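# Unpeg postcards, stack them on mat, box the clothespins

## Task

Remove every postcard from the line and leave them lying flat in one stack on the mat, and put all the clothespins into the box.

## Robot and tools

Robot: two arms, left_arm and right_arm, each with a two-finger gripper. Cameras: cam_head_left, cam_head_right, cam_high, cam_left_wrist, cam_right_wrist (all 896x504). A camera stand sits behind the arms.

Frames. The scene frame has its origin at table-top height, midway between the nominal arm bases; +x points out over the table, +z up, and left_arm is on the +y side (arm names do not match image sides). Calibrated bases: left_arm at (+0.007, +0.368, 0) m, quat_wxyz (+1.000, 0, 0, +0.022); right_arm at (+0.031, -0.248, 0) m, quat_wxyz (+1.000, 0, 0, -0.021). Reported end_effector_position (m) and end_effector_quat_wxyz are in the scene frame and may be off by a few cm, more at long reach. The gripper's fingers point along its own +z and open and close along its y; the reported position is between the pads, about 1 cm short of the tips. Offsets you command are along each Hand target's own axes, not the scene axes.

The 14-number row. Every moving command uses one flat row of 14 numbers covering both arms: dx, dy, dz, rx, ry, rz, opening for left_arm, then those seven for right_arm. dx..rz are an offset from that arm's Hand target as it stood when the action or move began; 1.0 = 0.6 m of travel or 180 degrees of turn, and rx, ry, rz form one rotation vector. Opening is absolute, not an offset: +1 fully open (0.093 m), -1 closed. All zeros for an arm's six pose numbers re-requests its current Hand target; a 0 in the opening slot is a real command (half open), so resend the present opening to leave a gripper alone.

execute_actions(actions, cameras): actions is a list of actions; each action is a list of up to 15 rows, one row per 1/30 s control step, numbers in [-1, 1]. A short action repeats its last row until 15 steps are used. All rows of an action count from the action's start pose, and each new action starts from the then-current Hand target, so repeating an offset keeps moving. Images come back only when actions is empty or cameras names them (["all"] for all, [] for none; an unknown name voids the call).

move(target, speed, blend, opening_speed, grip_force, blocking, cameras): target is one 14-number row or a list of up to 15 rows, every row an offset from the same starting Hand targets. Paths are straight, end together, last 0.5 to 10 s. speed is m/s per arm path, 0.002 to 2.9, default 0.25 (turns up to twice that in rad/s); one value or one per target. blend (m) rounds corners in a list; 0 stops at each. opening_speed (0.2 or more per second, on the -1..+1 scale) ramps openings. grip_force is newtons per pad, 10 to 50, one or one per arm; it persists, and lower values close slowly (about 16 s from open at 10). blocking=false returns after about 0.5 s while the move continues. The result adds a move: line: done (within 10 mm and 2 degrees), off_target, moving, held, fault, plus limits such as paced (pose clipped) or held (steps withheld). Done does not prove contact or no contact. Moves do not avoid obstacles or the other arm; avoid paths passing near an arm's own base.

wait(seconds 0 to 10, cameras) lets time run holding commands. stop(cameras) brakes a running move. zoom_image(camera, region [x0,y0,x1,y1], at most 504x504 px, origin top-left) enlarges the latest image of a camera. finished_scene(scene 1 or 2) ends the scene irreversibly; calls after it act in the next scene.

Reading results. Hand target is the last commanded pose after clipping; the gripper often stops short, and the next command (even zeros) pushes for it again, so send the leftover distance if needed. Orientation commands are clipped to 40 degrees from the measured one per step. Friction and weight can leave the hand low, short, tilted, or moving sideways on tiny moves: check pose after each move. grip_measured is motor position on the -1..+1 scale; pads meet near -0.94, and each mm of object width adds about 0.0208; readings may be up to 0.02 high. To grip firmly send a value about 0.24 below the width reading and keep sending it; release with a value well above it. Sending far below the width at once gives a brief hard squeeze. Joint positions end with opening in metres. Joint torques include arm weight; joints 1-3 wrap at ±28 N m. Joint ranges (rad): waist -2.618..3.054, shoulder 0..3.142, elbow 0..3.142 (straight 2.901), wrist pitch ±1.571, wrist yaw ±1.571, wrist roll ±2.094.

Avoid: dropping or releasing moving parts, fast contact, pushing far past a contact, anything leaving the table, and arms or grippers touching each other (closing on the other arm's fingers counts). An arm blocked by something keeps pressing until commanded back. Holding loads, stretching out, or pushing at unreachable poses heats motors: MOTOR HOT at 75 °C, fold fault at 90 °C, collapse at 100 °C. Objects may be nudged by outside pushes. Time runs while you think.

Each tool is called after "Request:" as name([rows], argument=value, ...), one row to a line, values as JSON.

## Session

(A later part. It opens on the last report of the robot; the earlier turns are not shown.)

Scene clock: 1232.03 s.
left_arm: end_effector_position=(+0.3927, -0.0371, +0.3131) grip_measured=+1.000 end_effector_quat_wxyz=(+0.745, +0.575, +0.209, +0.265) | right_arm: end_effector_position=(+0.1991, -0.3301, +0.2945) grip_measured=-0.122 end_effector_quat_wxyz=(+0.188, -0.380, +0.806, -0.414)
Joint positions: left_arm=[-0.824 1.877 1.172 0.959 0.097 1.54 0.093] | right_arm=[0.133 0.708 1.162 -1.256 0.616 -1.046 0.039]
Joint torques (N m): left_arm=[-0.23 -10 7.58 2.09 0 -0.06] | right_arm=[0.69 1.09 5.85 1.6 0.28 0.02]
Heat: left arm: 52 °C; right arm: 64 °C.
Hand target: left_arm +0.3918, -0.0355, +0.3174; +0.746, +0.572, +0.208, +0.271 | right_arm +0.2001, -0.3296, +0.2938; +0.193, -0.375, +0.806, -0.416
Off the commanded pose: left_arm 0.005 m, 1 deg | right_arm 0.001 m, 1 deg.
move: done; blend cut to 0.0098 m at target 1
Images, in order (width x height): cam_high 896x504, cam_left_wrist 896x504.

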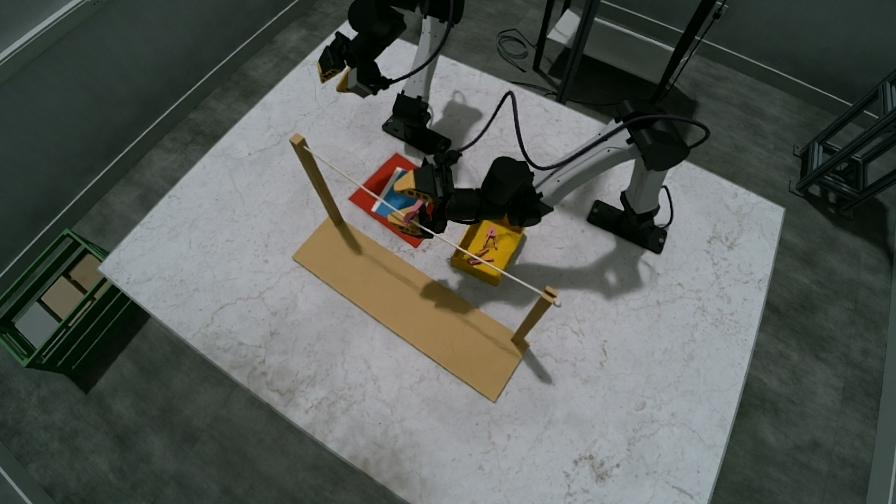

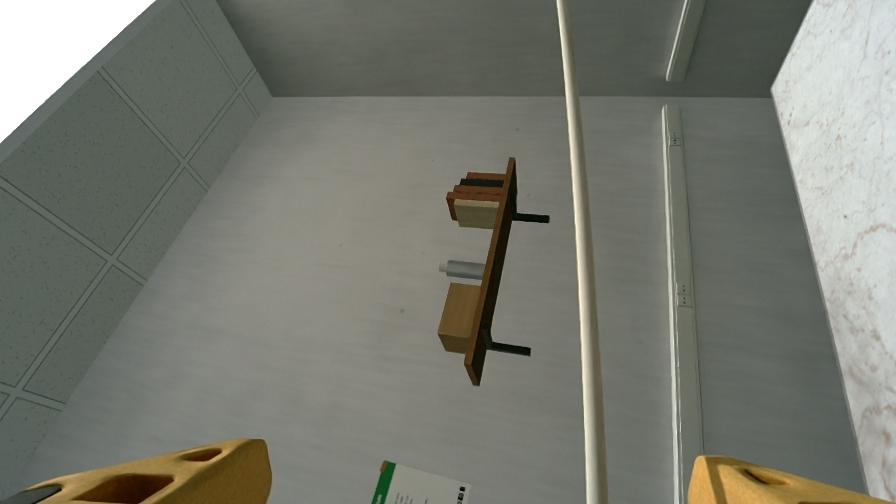

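Request:
move(target=[-0.02,-0.0333,-0.0085,0,0,0,0.2,0,0,0,0,0,0,-0.12], speed=0.02, opening_speed=0.5, cameras=["cam_left_wrist","cam_high"])

Request:
zoom_image(camera="cam_high", region=[350, 160, 450, 260])

Scene clock: 1237.10 s.
left_arm: end_effector_position=(+0.3837, -0.0428, +0.2964) grip_measured=+0.202 end_effector_quat_wxyz=(+0.737, +0.585, +0.214, +0.263) | right_arm: end_effector_position=(+0.1991, -0.3301, +0.2945) grip_measured=-0.122 end_effector_quat_wxyz=(+0.188, -0.380, +0.806, -0.414)
Joint positions: left_arm=[-0.851 1.883 1.133 0.977 0.068 1.548 0.055] | right_arm=[0.133 0.708 1.162 -1.256 0.616 -1.046 0.039]
Joint torques (N m): left_arm=[-0.51 -7.72 6.99 2.67 -0.04 -0.05] | right_arm=[0.66 1.06 5.85 1.59 0.28 0.02]
Heat: left arm: 52 °C; right arm: 63 °C.
Hand target: left_arm +0.3828, -0.0433, +0.2969; +0.746, +0.572, +0.208, +0.271 | right_arm +0.2001, -0.3296, +0.2938; +0.193, -0.375, +0.806, -0.416
Off the commanded pose: left_arm 0.001 m, 2 deg | right_arm 0.001 m, 1 deg.
move: done
Images, in order (width x height): cam_high 896x504, cam_left_wrist 896x504.

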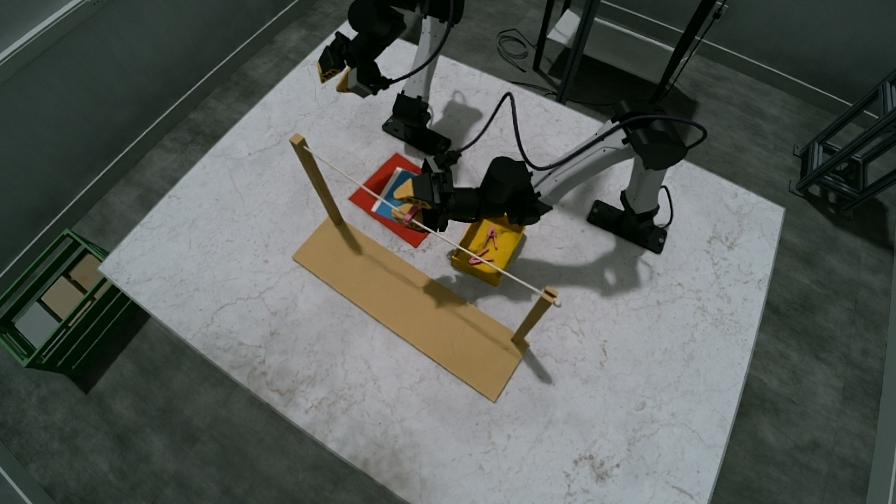

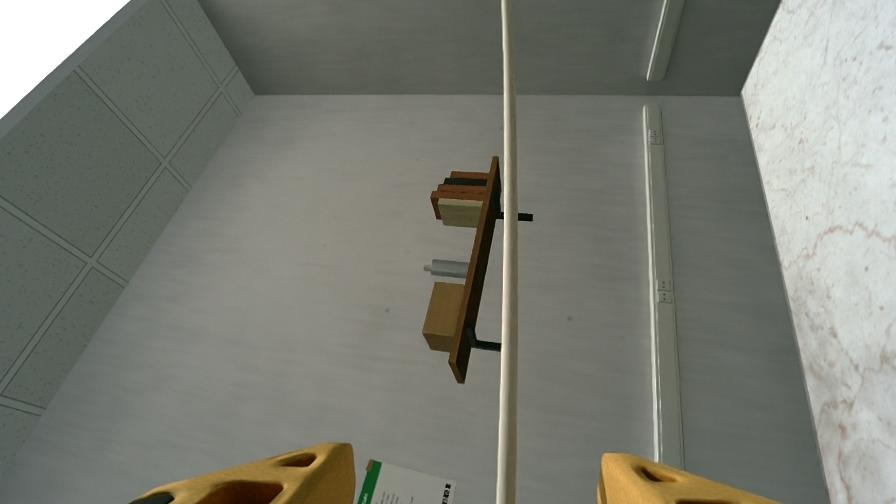

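Scaled by 5.040 from the camera's 896x504 image, which has a finer 1280x720 frame.

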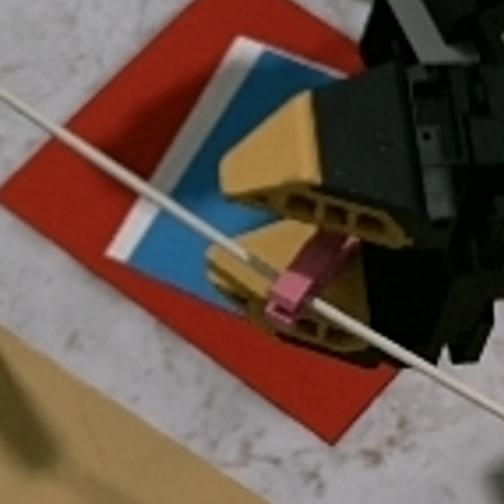

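Request:
move(target=[-0.022,0,0,0,0,0,0.2,0,0,0,0,0,0,-0.12], speed=0.04, cameras=["cam_left_wrist","cam_high"])

Request:
zoom_image(camera="cam_high", region=[370, 180, 450, 240])

Scene clock: 1245.27 s.
left_arm: end_effector_position=(+0.3735, -0.0523, +0.2964) grip_measured=+0.202 end_effector_quat_wxyz=(+0.737, +0.585, +0.213, +0.263) | right_arm: end_effector_position=(+0.1991, -0.3301, +0.2945) grip_measured=-0.122 end_effector_quat_wxyz=(+0.188, -0.380, +0.806, -0.414)
Joint positions: left_arm=[-0.886 1.883 1.133 0.977 0.036 1.556 0.055] | right_arm=[0.133 0.708 1.162 -1.256 0.616 -1.046 0.039]
Joint torques (N m): left_arm=[-0.36 -7.86 6.76 2.67 0 -0.05] | right_arm=[0.68 1.09 5.82 1.59 0.28 0.03]
Heat: left arm: 52 °C; right arm: 63 °C.
Hand target: left_arm +0.3727, -0.0518, +0.2969; +0.746, +0.572, +0.208, +0.271 | right_arm +0.2001, -0.3296, +0.2938; +0.193, -0.375, +0.806, -0.416
Off the commanded pose: left_arm 0.001 m, 2 deg | right_arm 0.001 m, 1 deg.
move: done
Images, in order (width x height): cam_high 896x504, cam_left_wrist 896x504.

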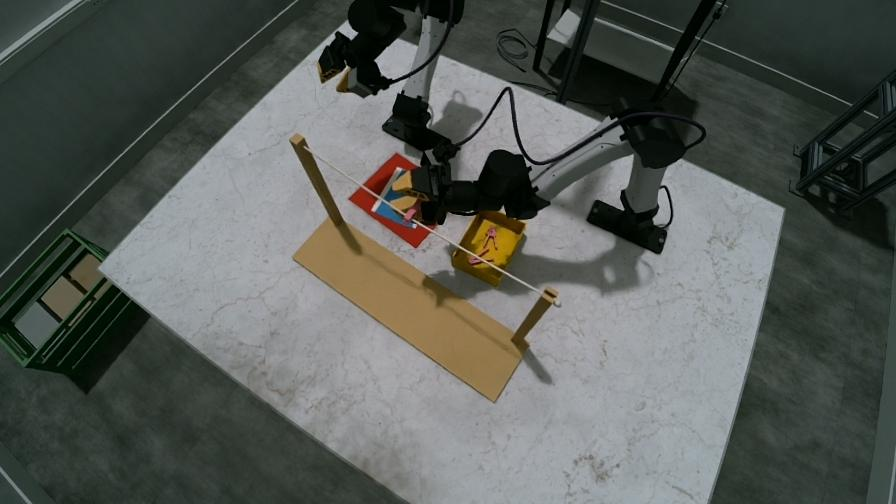

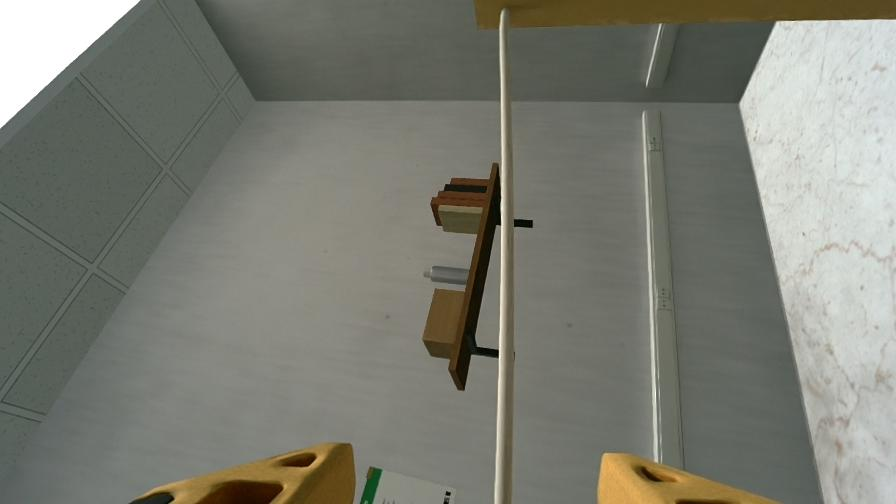

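Scaled by 6.300 from the camera's 896x504 image, which has a finer 1280x720 frame.

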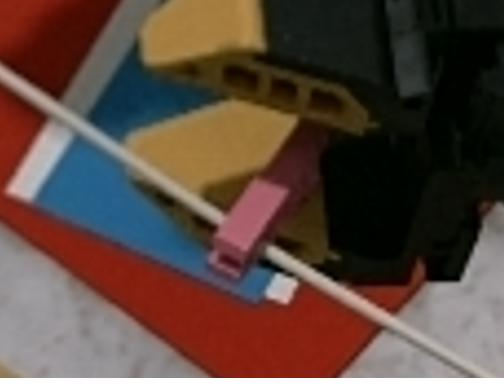

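Request:
move(target=[-0.02,0,0,0,0,0,0.2,0,0,0,0,0,0,-0.12], speed=0.04, cameras=["cam_high"])

Request:
zoom_image(camera="cam_high", region=[370, 180, 450, 240])

Scene clock: 1251.07 s.
left_arm: end_effector_position=(+0.3642, -0.0603, +0.2964) grip_measured=+0.202 end_effector_quat_wxyz=(+0.737, +0.585, +0.212, +0.263) | right_arm: end_effector_position=(+0.1991, -0.3301, +0.2945) grip_measured=-0.122 end_effector_quat_wxyz=(+0.188, -0.380, +0.806, -0.414)
Joint positions: left_arm=[-0.917 1.883 1.133 0.977 0.006 1.564 0.055] | right_arm=[0.133 0.708 1.162 -1.256 0.616 -1.046 0.039]
Joint torques (N m): left_arm=[-0.36 -7.95 6.71 2.68 -0.02 -0.06] | right_arm=[0.64 1.09 5.82 1.58 0.28 0.02]
Heat: left arm: 52 °C; right arm: 62 °C.
Hand target: left_arm +0.3634, -0.0596, +0.2969; +0.746, +0.572, +0.208, +0.271 | right_arm +0.2001, -0.3296, +0.2938; +0.193, -0.375, +0.806, -0.416
Off the commanded pose: left_arm 0.001 m, 2 deg | right_arm 0.001 m, 1 deg.
move: done
Images, in order (width x height): cam_high 896x504.

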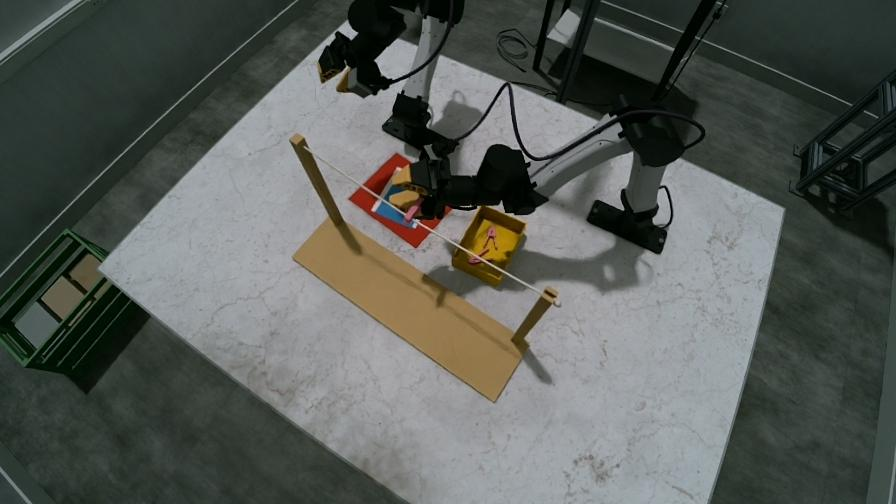

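Scaled by 6.300 from the camera's 896x504 image, which has a finer 1280x720 frame.

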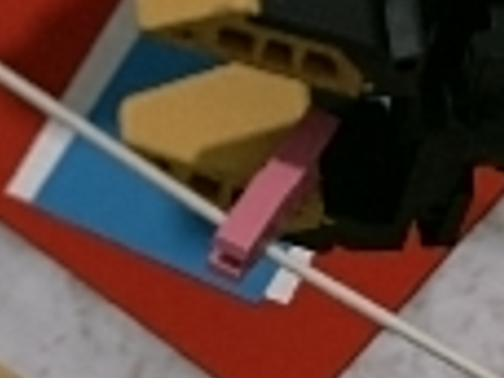

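Request:
move(target=[0,-0.005,-0.035,0.083,0,0,0.2,0,0,0,0,0,0,-0.12], speed=0.05, cameras=["cam_high","cam_left_wrist"])

Request:
zoom_image(camera="cam_high", region=[370, 180, 450, 240])

Scene clock: 1258.30 s.
left_arm: end_effector_position=(+0.3546, -0.0482, +0.2699) grip_measured=+0.202 end_effector_quat_wxyz=(+0.656, +0.674, +0.245, +0.235) | right_arm: end_effector_position=(+0.1991, -0.3301, +0.2945) grip_measured=-0.122 end_effector_quat_wxyz=(+0.188, -0.380, +0.806, -0.414)
Joint positions: left_arm=[-0.917 1.748 1.116 0.603 0.004 1.566 0.055] | right_arm=[0.133 0.708 1.162 -1.256 0.616 -1.046 0.039]
Joint torques (N m): left_arm=[-0.38 -11.28 8.64 2.13 0.02 -0.09] | right_arm=[0.66 1.1 5.81 1.59 0.28 0.02]
Heat: left arm: 53 °C; right arm: 62 °C.
Hand target: left_arm +0.3509, -0.0446, +0.2886; +0.665, +0.664, +0.242, +0.242 | right_arm +0.2001, -0.3296, +0.2938; +0.193, -0.375, +0.806, -0.416
Off the commanded pose: left_arm 0.019 m, 2 deg | right_arm 0.001 m, 1 deg.
move: off_target (left_arm)
Images, in order (width x height): cam_high 896x504, cam_left_wrist 896x504.

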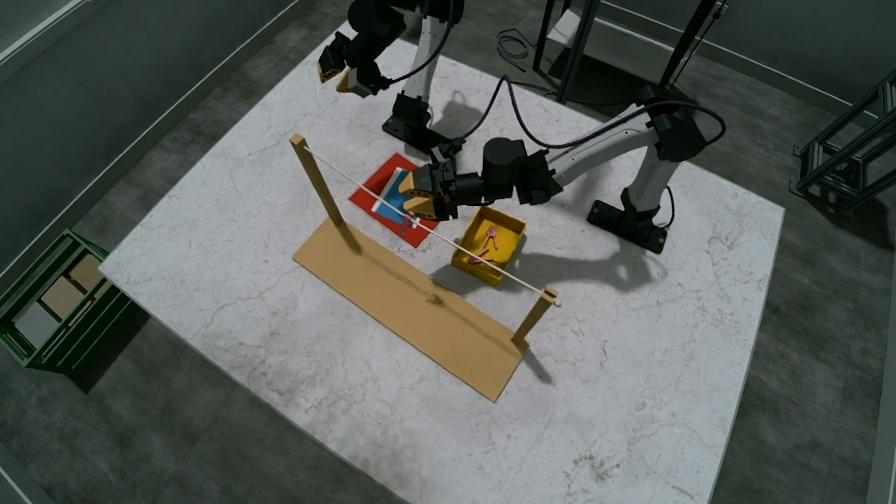

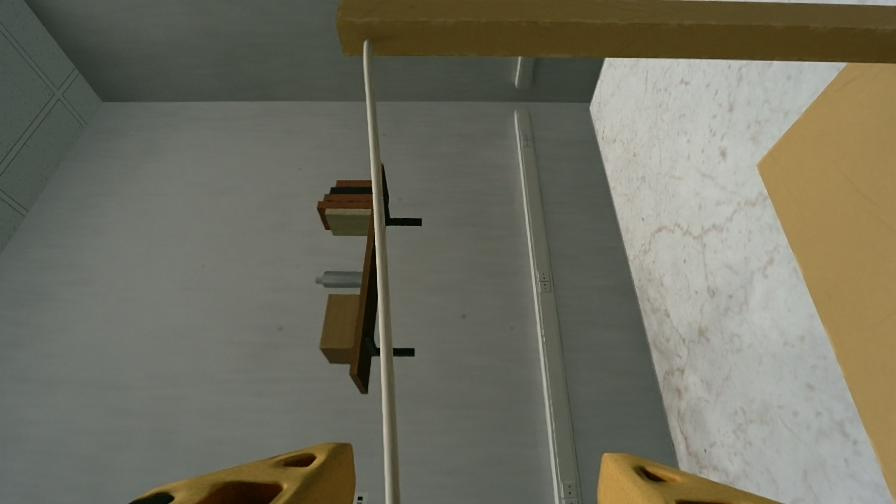

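Scaled by 6.300 from the camera's 896x504 image, which has a finer 1280x720 frame.

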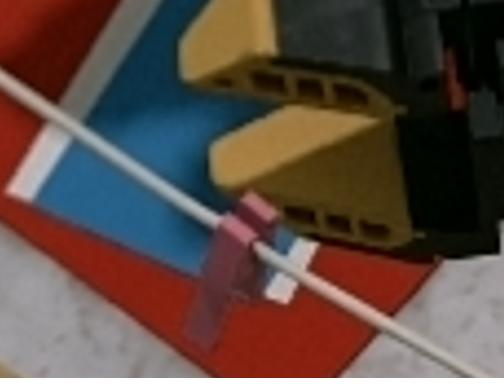

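Request:
move([
  [0,0.05,-0.1,0,0,0,1,0,0,0,0,0,0,-0.12],
  [0.1695,0.045,-0.0668,0,0,0,1,0,0,0,0,0,0,-0.12],
], speed=0.1, blend=[0.02,0], cameras=["cam_high","cam_left_wrist"])

Scene clock: 1269.77 s.
left_arm: end_effector_position=(+0.4017, +0.0567, +0.3103) grip_measured=+1.000 end_effector_quat_wxyz=(+0.660, +0.664, +0.253, +0.246) | right_arm: end_effector_position=(+0.1991, -0.3301, +0.2945) grip_measured=-0.122 end_effector_quat_wxyz=(+0.188, -0.379, +0.806, -0.414)
Joint positions: left_arm=[-0.621 1.573 1.072 0.492 0.273 1.566 0.093] | right_arm=[0.133 0.708 1.162 -1.256 0.616 -1.046 0.039]
Joint torques (N m): left_arm=[-0.05 -5.79 10.47 2.19 0.35 -0.09] | right_arm=[0.68 1.07 5.79 1.59 0.28 0.02]
Heat: left arm: 54 °C; right arm: 62 °C.
Hand target: left_arm +0.4031, +0.0515, +0.3152; +0.665, +0.664, +0.242, +0.242 | right_arm +0.2001, -0.3296, +0.2938; +0.193, -0.375, +0.806, -0.416
Off the commanded pose: left_arm 0.007 m, 2 deg | right_arm 0.001 m, 1 deg.
move: done
Images, in order (width x height): cam_high 896x504, cam_left_wrist 896x504.

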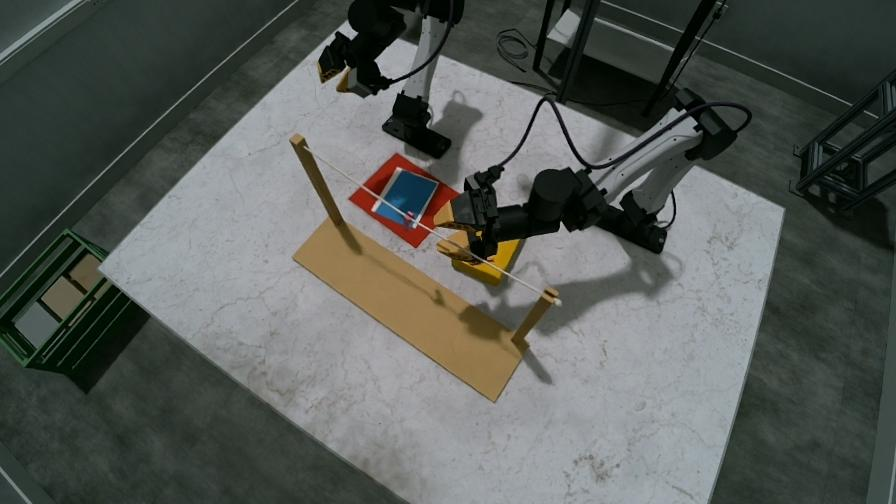

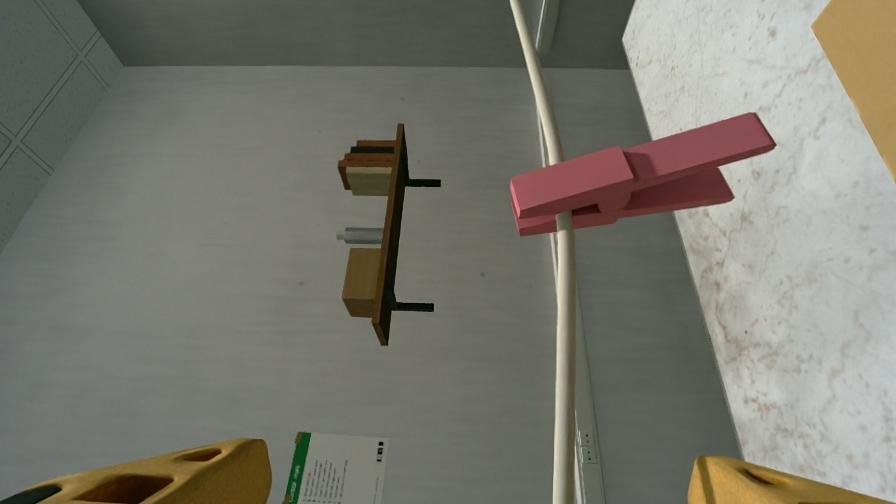

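Request:
move(target=[-0.015,0,0.0883,0,0,0,1,0,0,0,0,0,0,-0.12], speed=0.08, cameras=["cam_left_wrist"])

Scene clock: 1274.07 s.
left_arm: end_effector_position=(+0.4263, +0.0089, +0.3147) grip_measured=+1.000 end_effector_quat_wxyz=(+0.667, +0.663, +0.241, +0.239) | right_arm: end_effector_position=(+0.1991, -0.3301, +0.2945) grip_measured=-0.122 end_effector_quat_wxyz=(+0.188, -0.379, +0.806, -0.414)
Joint positions: left_arm=[-0.678 1.752 1.275 0.482 0.243 1.566 0.093] | right_arm=[0.133 0.708 1.162 -1.256 0.616 -1.046 0.039]
Joint torques (N m): left_arm=[-0.4 -7.25 10.52 2.09 0.03 -0.09] | right_arm=[0.69 1.07 5.82 1.58 0.29 0.03]
Heat: left arm: 54 °C; right arm: 62 °C.
Hand target: left_arm +0.4303, +0.0051, +0.3152; +0.665, +0.664, +0.242, +0.242 | right_arm +0.2001, -0.3296, +0.2938; +0.193, -0.375, +0.806, -0.416
Off the commanded pose: left_arm 0.006 m, 0 deg | right_arm 0.001 m, 1 deg.
move: done
Images, in order (width x height): cam_left_wrist 896x504.

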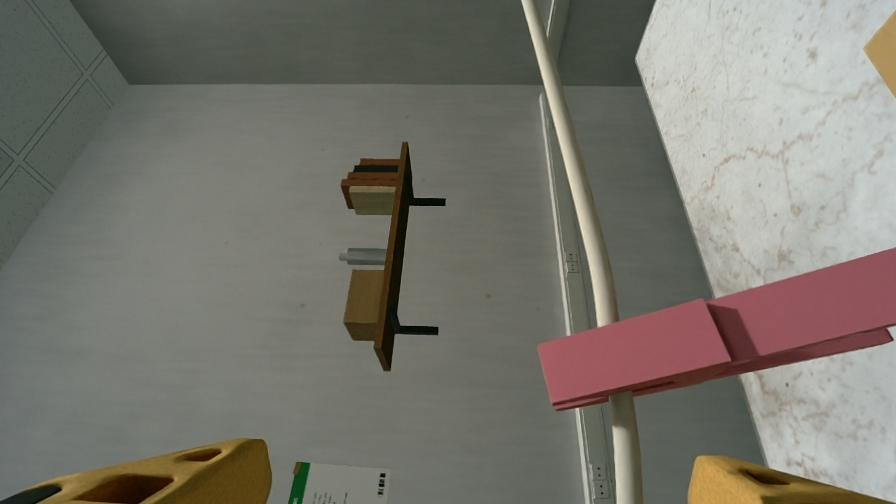

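Request:
move(target=[-0.115,0.003,0,0,0,0,1,0,0,0,0,0,0,-0.12], speed=0.05, cameras=["cam_high"])

Request:
zoom_image(camera="cam_high", region=[370, 170, 470, 240])

Scene clock: 1279.10 s.
left_arm: end_effector_position=(+0.3806, -0.0428, +0.3143) grip_measured=+1.000 end_effector_quat_wxyz=(+0.666, +0.664, +0.241, +0.239) | right_arm: end_effector_position=(+0.1991, -0.3301, +0.2945) grip_measured=-0.122 end_effector_quat_wxyz=(+0.188, -0.379, +0.806, -0.414)
Joint positions: left_arm=[-0.856 1.752 1.275 0.48 0.066 1.566 0.093] | right_arm=[0.133 0.708 1.162 -1.256 0.616 -1.046 0.039]
Joint torques (N m): left_arm=[-0.21 -10.39 7.31 2.14 0.03 -0.09] | right_arm=[0.72 1.03 5.81 1.59 0.28 0.03]
Heat: left arm: 55 °C; right arm: 61 °C.
Hand target: left_arm +0.3774, -0.0392, +0.3171; +0.665, +0.664, +0.242, +0.242 | right_arm +0.2001, -0.3296, +0.2938; +0.193, -0.375, +0.806, -0.416
Off the commanded pose: left_arm 0.006 m, 0 deg | right_arm 0.001 m, 1 deg.
move: done
Images, in order (width x height): cam_high 896x504.

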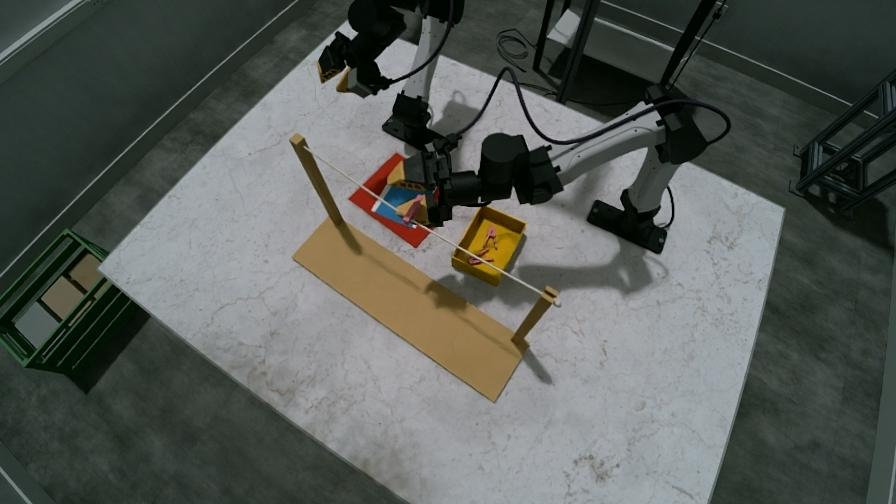

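Scaled by 5.040 from the camera's 896x504 image, which has a finer 1280x720 frame.

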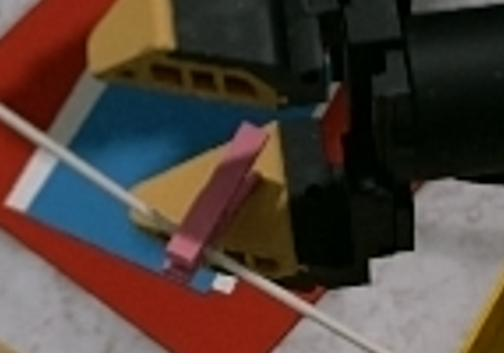

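Request:
move(target=[-0.03,0,0,0,0,0,1,0,0,0,0,0,0,-0.12], speed=0.04, cameras=["cam_high"])

Request:
zoom_image(camera="cam_high", region=[370, 170, 450, 230])

Scene clock: 1283.83 s.
left_arm: end_effector_position=(+0.3671, -0.0546, +0.3115) grip_measured=+1.000 end_effector_quat_wxyz=(+0.664, +0.666, +0.242, +0.238) | right_arm: end_effector_position=(+0.1991, -0.3301, +0.2945) grip_measured=-0.122 end_effector_quat_wxyz=(+0.188, -0.379, +0.806, -0.414)
Joint positions: left_arm=[-0.903 1.752 1.269 0.479 0.019 1.566 0.093] | right_arm=[0.133 0.708 1.162 -1.256 0.616 -1.046 0.039]
Joint torques (N m): left_arm=[-0.31 -10.61 7.56 2.16 0 -0.08] | right_arm=[0.66 1.07 5.79 1.59 0.28 0.02]
Heat: left arm: 56 °C; right arm: 61 °C.
Hand target: left_arm +0.3636, -0.0508, +0.3173; +0.665, +0.664, +0.242, +0.242 | right_arm +0.2001, -0.3296, +0.2938; +0.193, -0.375, +0.806, -0.416
Off the commanded pose: left_arm 0.008 m, 0 deg | right_arm 0.001 m, 1 deg.
move: done
Images, in order (width x height): cam_high 896x504.

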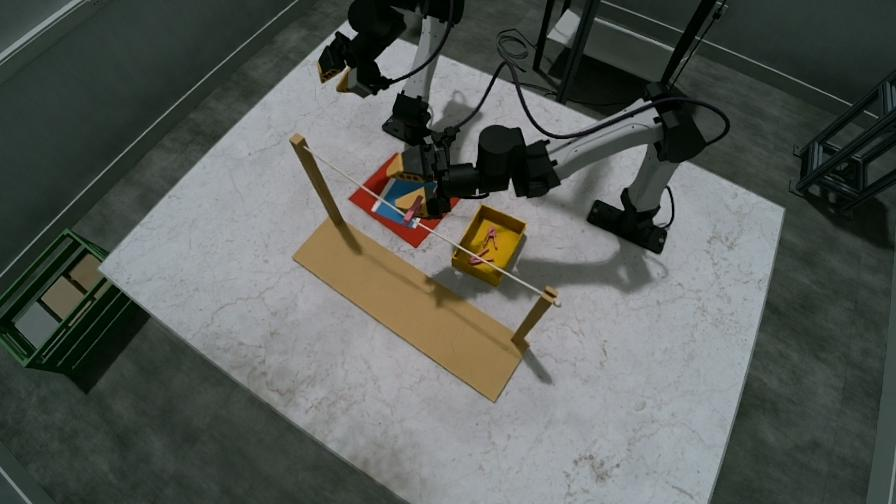

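Scaled by 6.300 from the camera's 896x504 image, which has a finer 1280x720 frame.

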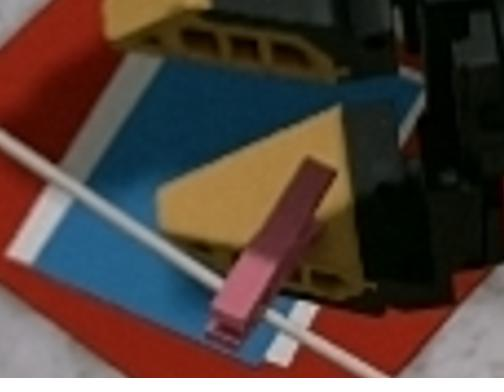

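Request:
move(target=[0,0,0,0,0,0,0,0,0,0,0,0,0,-0.12], opening_speed=0.5, cameras=["cam_high","cam_left_wrist"])

Request:
zoom_image(camera="cam_high", region=[370, 170, 450, 230])

Scene clock: 1291.63 s.
left_arm: end_effector_position=(+0.3671, -0.0545, +0.3115) grip_measured=+0.002 end_effector_quat_wxyz=(+0.664, +0.666, +0.242, +0.238) | right_arm: end_effector_position=(+0.1991, -0.3301, +0.2945) grip_measured=-0.122 end_effector_quat_wxyz=(+0.188, -0.379, +0.806, -0.414)
Joint positions: left_arm=[-0.903 1.752 1.269 0.479 0.018 1.566 0.045] | right_arm=[0.133 0.708 1.162 -1.256 0.616 -1.046 0.039]
Joint torques (N m): left_arm=[-0.28 -10.61 7.6 2.15 0.02 -0.09] | right_arm=[0.68 1.06 5.78 1.59 0.28 0.02]
Heat: left arm: 58 °C; right arm: 61 °C.
Hand target: left_arm +0.3636, -0.0508, +0.3173; +0.665, +0.664, +0.242, +0.242 | right_arm +0.2001, -0.3296, +0.2938; +0.193, -0.375, +0.806, -0.416
Off the commanded pose: left_arm 0.008 m, 0 deg | right_arm 0.001 m, 1 deg.
move: done
Images, in order (width x height): cam_high 896x504, cam_left_wrist 896x504.

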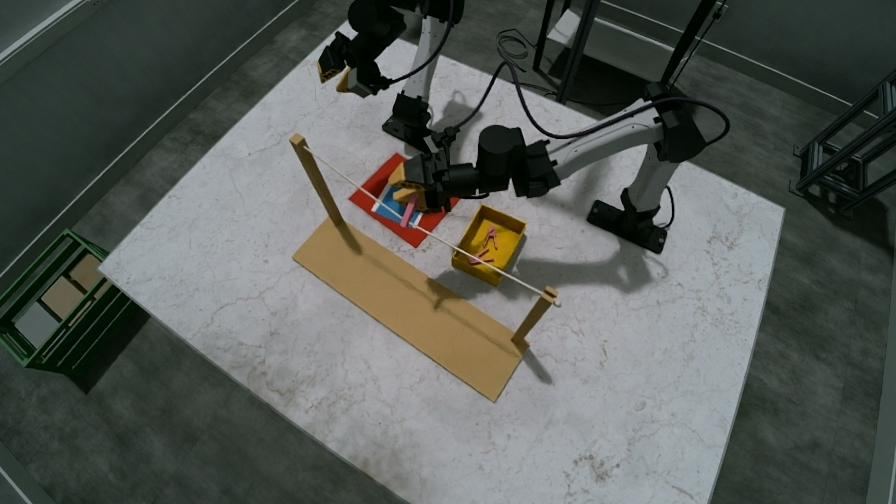

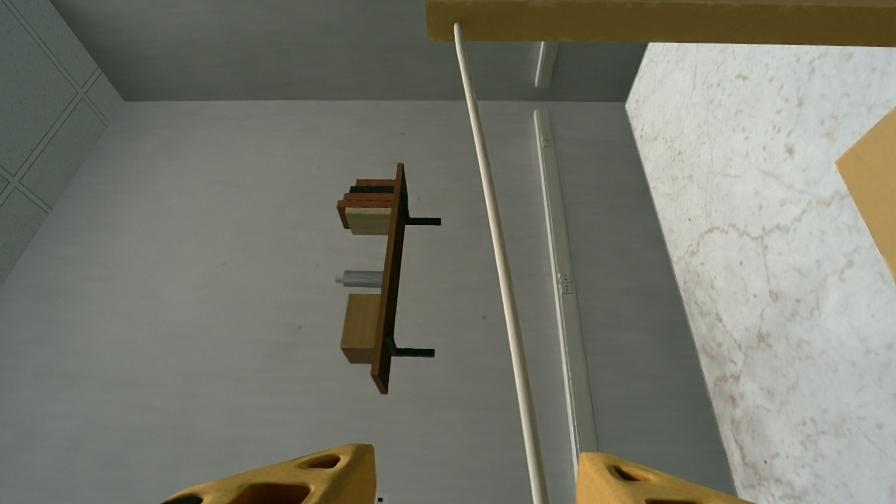

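Scaled by 6.300 from the camera's 896x504 image, which has a finer 1280x720 frame.

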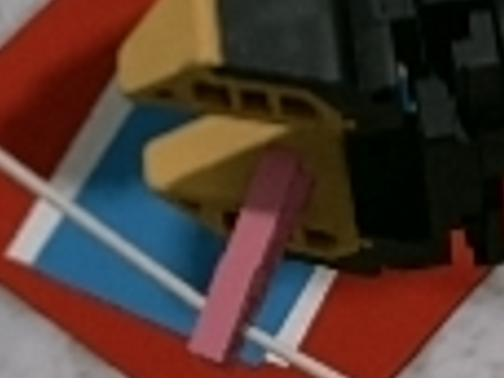

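Request:
move(target=[0,0,0,0,0,0,-1,0,0,0,0,0,0,-0.12], opening_speed=0.6, cameras=["cam_high","cam_left_wrist"])

Request:
zoom_image(camera="cam_high", region=[370, 170, 450, 230])

Scene clock: 1300.87 s.
left_arm: end_effector_position=(+0.3671, -0.0545, +0.3112) grip_measured=-0.966 end_effector_quat_wxyz=(+0.664, +0.666, +0.242, +0.238) | right_arm: end_effector_position=(+0.1991, -0.3301, +0.2945) grip_measured=-0.122 end_effector_quat_wxyz=(+0.188, -0.379, +0.806, -0.414)
Joint positions: left_arm=[-0.903 1.752 1.269 0.478 0.018 1.566 0] | right_arm=[0.133 0.708 1.162 -1.256 0.616 -1.046 0.039]
Joint torques (N m): left_arm=[-0.29 -10.58 7.53 2.16 0.02 -0.09] | right_arm=[0.69 1.07 5.79 1.59 0.28 0.02]
Heat: left arm: 60 °C; right arm: 61 °C.
Hand target: left_arm +0.3636, -0.0508, +0.3173; +0.665, +0.664, +0.242, +0.242 | right_arm +0.2001, -0.3296, +0.2938; +0.193, -0.375, +0.806, -0.416
Off the commanded pose: left_arm 0.008 m, 1 deg | right_arm 0.001 m, 1 deg.
move: done
Images, in order (width x height): cam_high 896x504, cam_left_wrist 896x504.

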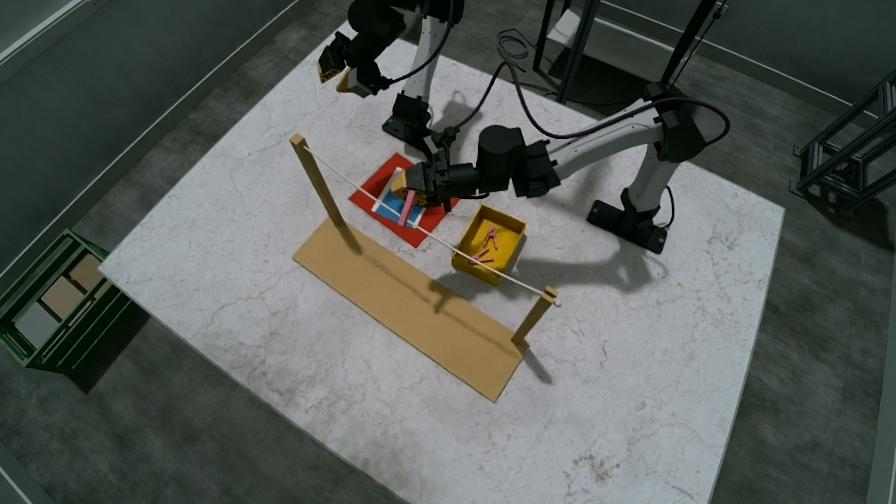

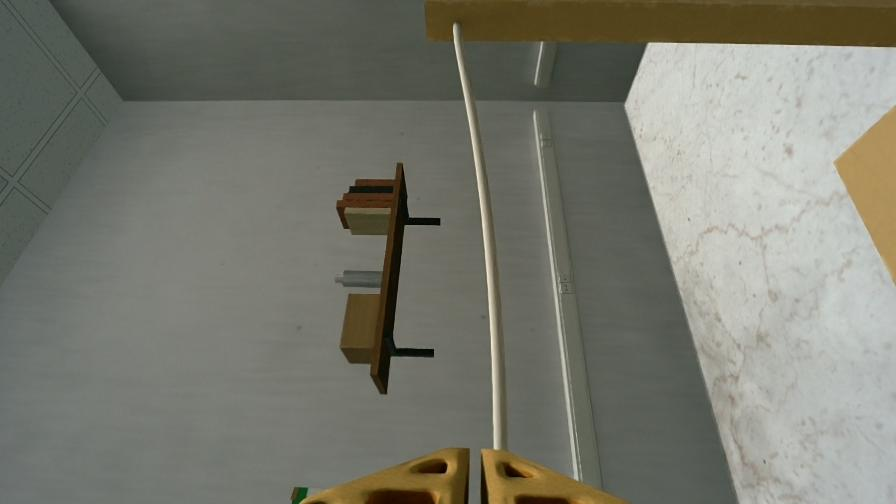

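Scaled by 6.300 from the camera's 896x504 image, which has a finer 1280x720 frame.

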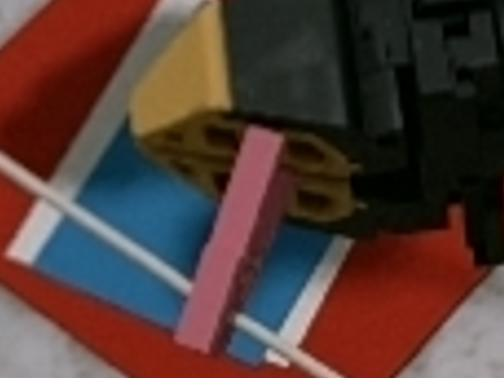

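Request:
move(target=[0,0,0,0,0,0,0.0,0,0,0,0,0,0,-0.12], opening_speed=1.0, cameras=["cam_high"])

Request:
zoom_image(camera="cam_high", region=[370, 170, 450, 230])

Scene clock: 1305.10 s.
left_arm: end_effector_position=(+0.3671, -0.0545, +0.3111) grip_measured=-0.002 end_effector_quat_wxyz=(+0.664, +0.666, +0.242, +0.238) | right_arm: end_effector_position=(+0.1991, -0.3301, +0.2945) grip_measured=-0.122 end_effector_quat_wxyz=(+0.188, -0.379, +0.806, -0.414)
Joint positions: left_arm=[-0.903 1.752 1.269 0.477 0.018 1.566 0.045] | right_arm=[0.133 0.708 1.162 -1.256 0.616 -1.046 0.039]
Joint torques (N m): left_arm=[-0.25 -10.62 7.6 2.16 0.03 -0.1] | right_arm=[0.7 1.07 5.79 1.58 0.28 0.02]
Heat: left arm: 60 °C; right arm: 61 °C.
Hand target: left_arm +0.3636, -0.0508, +0.3172; +0.665, +0.664, +0.242, +0.242 | right_arm +0.2001, -0.3296, +0.2938; +0.193, -0.375, +0.806, -0.416
Off the commanded pose: left_arm 0.008 m, 1 deg | right_arm 0.001 m, 1 deg.
move: done
Images, in order (width x height): cam_high 896x504.

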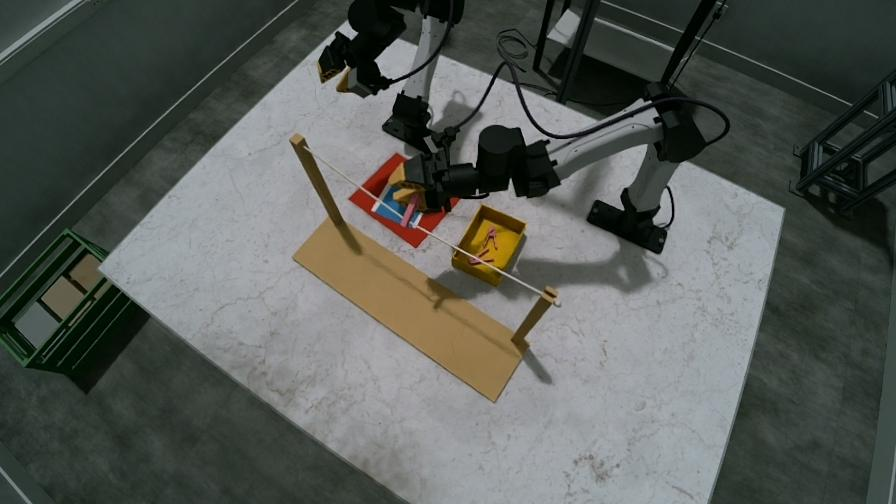

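Scaled by 6.300 from the camera's 896x504 image, which has a finer 1280x720 frame.

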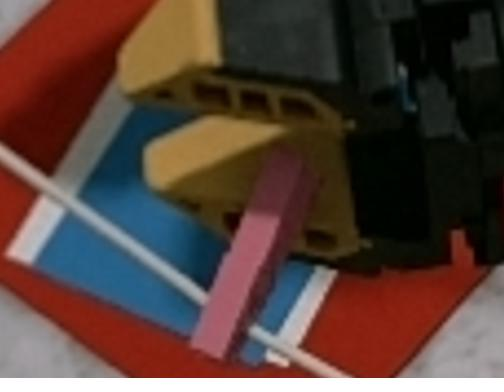

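Request:
move([
  [0.02,0,0,0,0,0,0,0,0,0,0,0,0,-0.12],
], speed=0.04, cameras=["cam_high"])

Request:
zoom_image(camera="cam_high", region=[370, 170, 450, 230])

Scene clock: 1310.17 s.
left_arm: end_effector_position=(+0.3775, -0.0454, +0.3111) grip_measured=-0.002 end_effector_quat_wxyz=(+0.661, +0.663, +0.250, +0.246) | right_arm: end_effector_position=(+0.1991, -0.3301, +0.2945) grip_measured=-0.122 end_effector_quat_wxyz=(+0.188, -0.379, +0.806, -0.414)
Joint positions: left_arm=[-0.877 1.752 1.269 0.477 0.02 1.566 0.045] | right_arm=[0.133 0.708 1.162 -1.256 0.616 -1.046 0.039]
Joint torques (N m): left_arm=[0.2 -10.5 7.71 2.16 0.35 -0.09] | right_arm=[0.69 1.07 5.81 1.58 0.28 0.02]
Heat: left arm: 61 °C; right arm: 61 °C.
Hand target: left_arm +0.3728, -0.0431, +0.3172; +0.665, +0.664, +0.242, +0.242 | right_arm +0.2001, -0.3296, +0.2938; +0.193, -0.375, +0.806, -0.416
Off the commanded pose: left_arm 0.008 m, 1 deg | right_arm 0.001 m, 1 deg.
move: done
Images, in order (width x height): cam_high 896x504.

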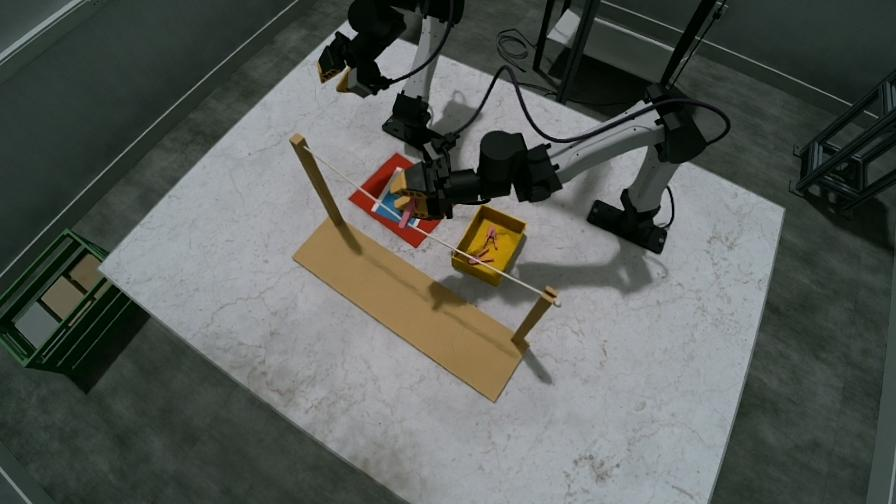

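Scaled by 6.300 from the camera's 896x504 image, which has a finer 1280x720 frame.

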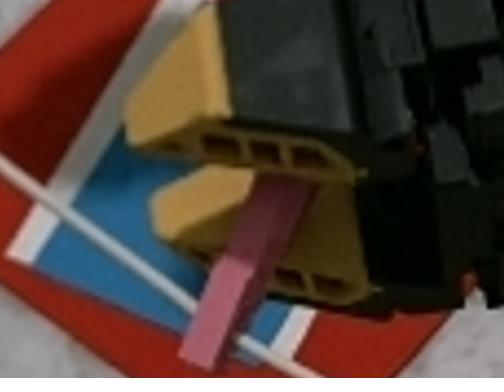

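Request:
move(target=[0,0,0,0,0,0,-1,0,0,0,0,0,0,-0.12], opening_speed=0.6, cameras=["cam_high","cam_left_wrist"])

Request:
zoom_image(camera="cam_high", region=[370, 170, 450, 230])

Scene clock: 1314.10 s.
left_arm: end_effector_position=(+0.3773, -0.0456, +0.3109) grip_measured=-0.704 end_effector_quat_wxyz=(+0.661, +0.664, +0.250, +0.245) | right_arm: end_effector_position=(+0.1991, -0.3301, +0.2945) grip_measured=-0.122 end_effector_quat_wxyz=(+0.188, -0.379, +0.806, -0.414)
Joint positions: left_arm=[-0.877 1.752 1.269 0.477 0.021 1.567 0.011] | right_arm=[0.133 0.708 1.162 -1.256 0.616 -1.046 0.039]
Joint torques (N m): left_arm=[0.2 -10.5 7.69 2.18 0.33 -0.09] | right_arm=[0.68 1.03 5.83 1.58 0.29 0.02]
Heat: left arm: 61 °C; right arm: 61 °C.
Hand target: left_arm +0.3728, -0.0431, +0.3172; +0.665, +0.664, +0.242, +0.242 | right_arm +0.2001, -0.3296, +0.2938; +0.193, -0.375, +0.806, -0.416
Off the commanded pose: left_arm 0.008 m, 1 deg | right_arm 0.001 m, 1 deg.
move: done
Images, in order (width x height): cam_high 896x504, cam_left_wrist 896x504.

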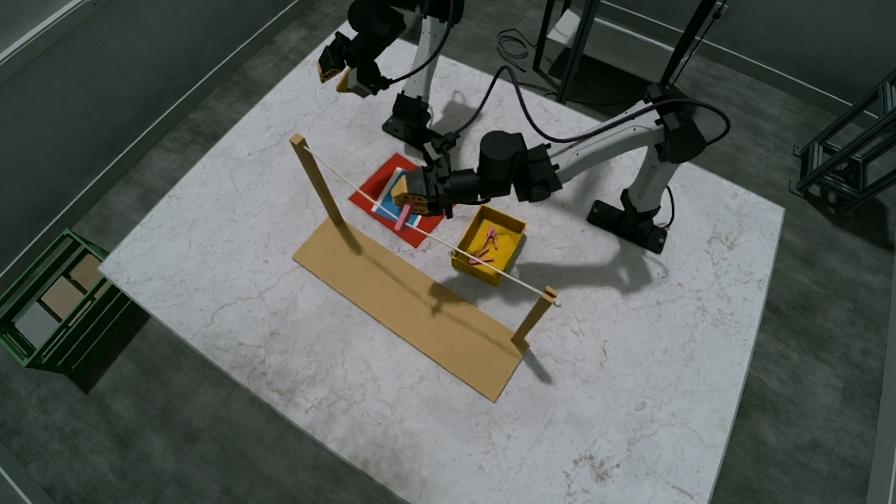

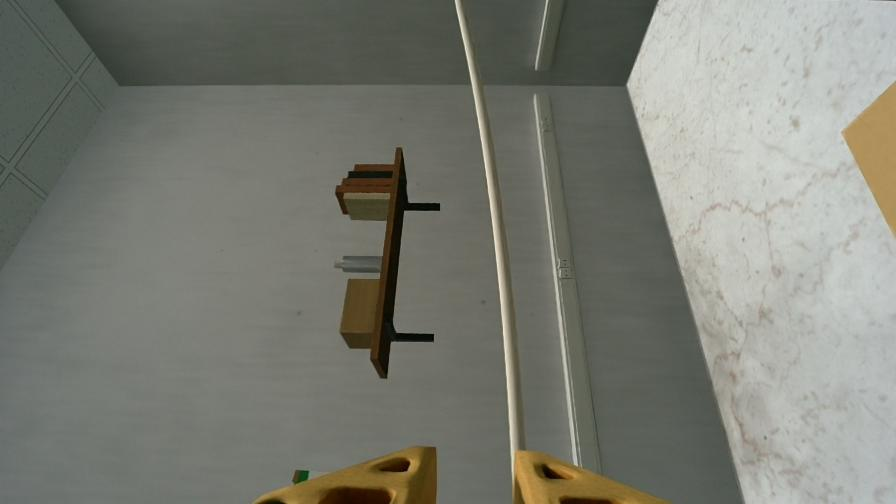

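Scaled by 6.300 from the camera's 896x504 image, which has a finer 1280x720 frame.

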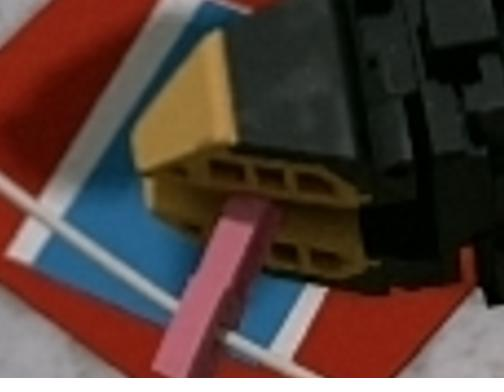

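Request:
move(target=[-0.064,0,-0.0536,0,0,0,-1,0,0,0,0,0,0,-0.12], speed=0.06, cameras=["cam_high","cam_left_wrist"])

Request:
zoom_image(camera="cam_high", region=[370, 160, 450, 220])

Scene clock: 1318.23 s.
left_arm: end_effector_position=(+0.3267, -0.0491, +0.3034) grip_measured=-0.720 end_effector_quat_wxyz=(+0.656, +0.675, +0.244, +0.235) | right_arm: end_effector_position=(+0.1991, -0.3301, +0.2945) grip_measured=-0.122 end_effector_quat_wxyz=(+0.188, -0.379, +0.806, -0.414)
Joint positions: left_arm=[-0.978 1.646 1.14 0.477 -0.055 1.567 0.011] | right_arm=[0.133 0.708 1.162 -1.256 0.616 -1.046 0.039]
Joint torques (N m): left_arm=[-0.27 -10.47 7.5 2.3 0 -0.08] | right_arm=[0.68 1.11 5.82 1.59 0.28 0.02]
Heat: left arm: 62 °C; right arm: 61 °C.
Hand target: left_arm +0.3225, -0.0431, +0.3172; +0.665, +0.664, +0.242, +0.242 | right_arm +0.2001, -0.3296, +0.2938; +0.193, -0.375, +0.806, -0.416
Off the commanded pose: left_arm 0.016 m, 2 deg | right_arm 0.001 m, 1 deg.
move: off_target (left_arm)
Images, in order (width x height): cam_high 896x504, cam_left_wrist 896x504.

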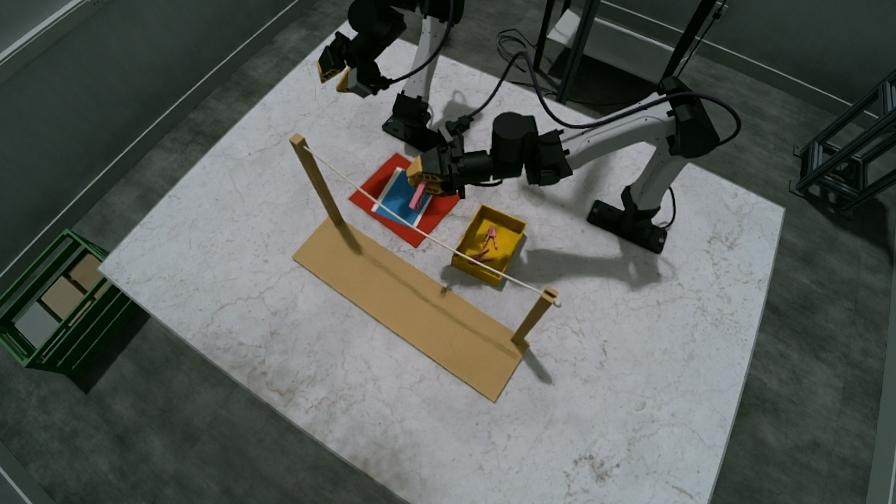

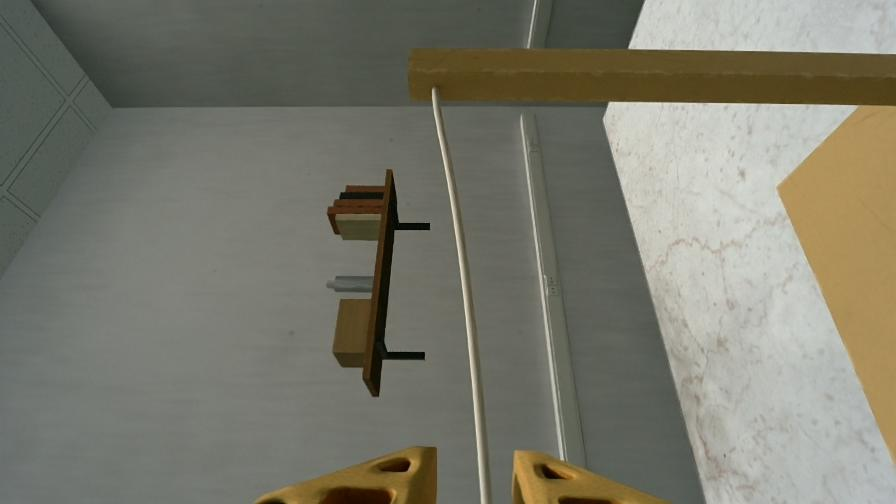

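Scaled by 6.300 from the camera's 896x504 image, which has a finer 1280x720 frame.

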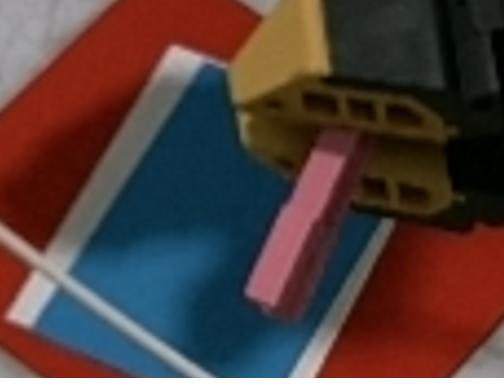

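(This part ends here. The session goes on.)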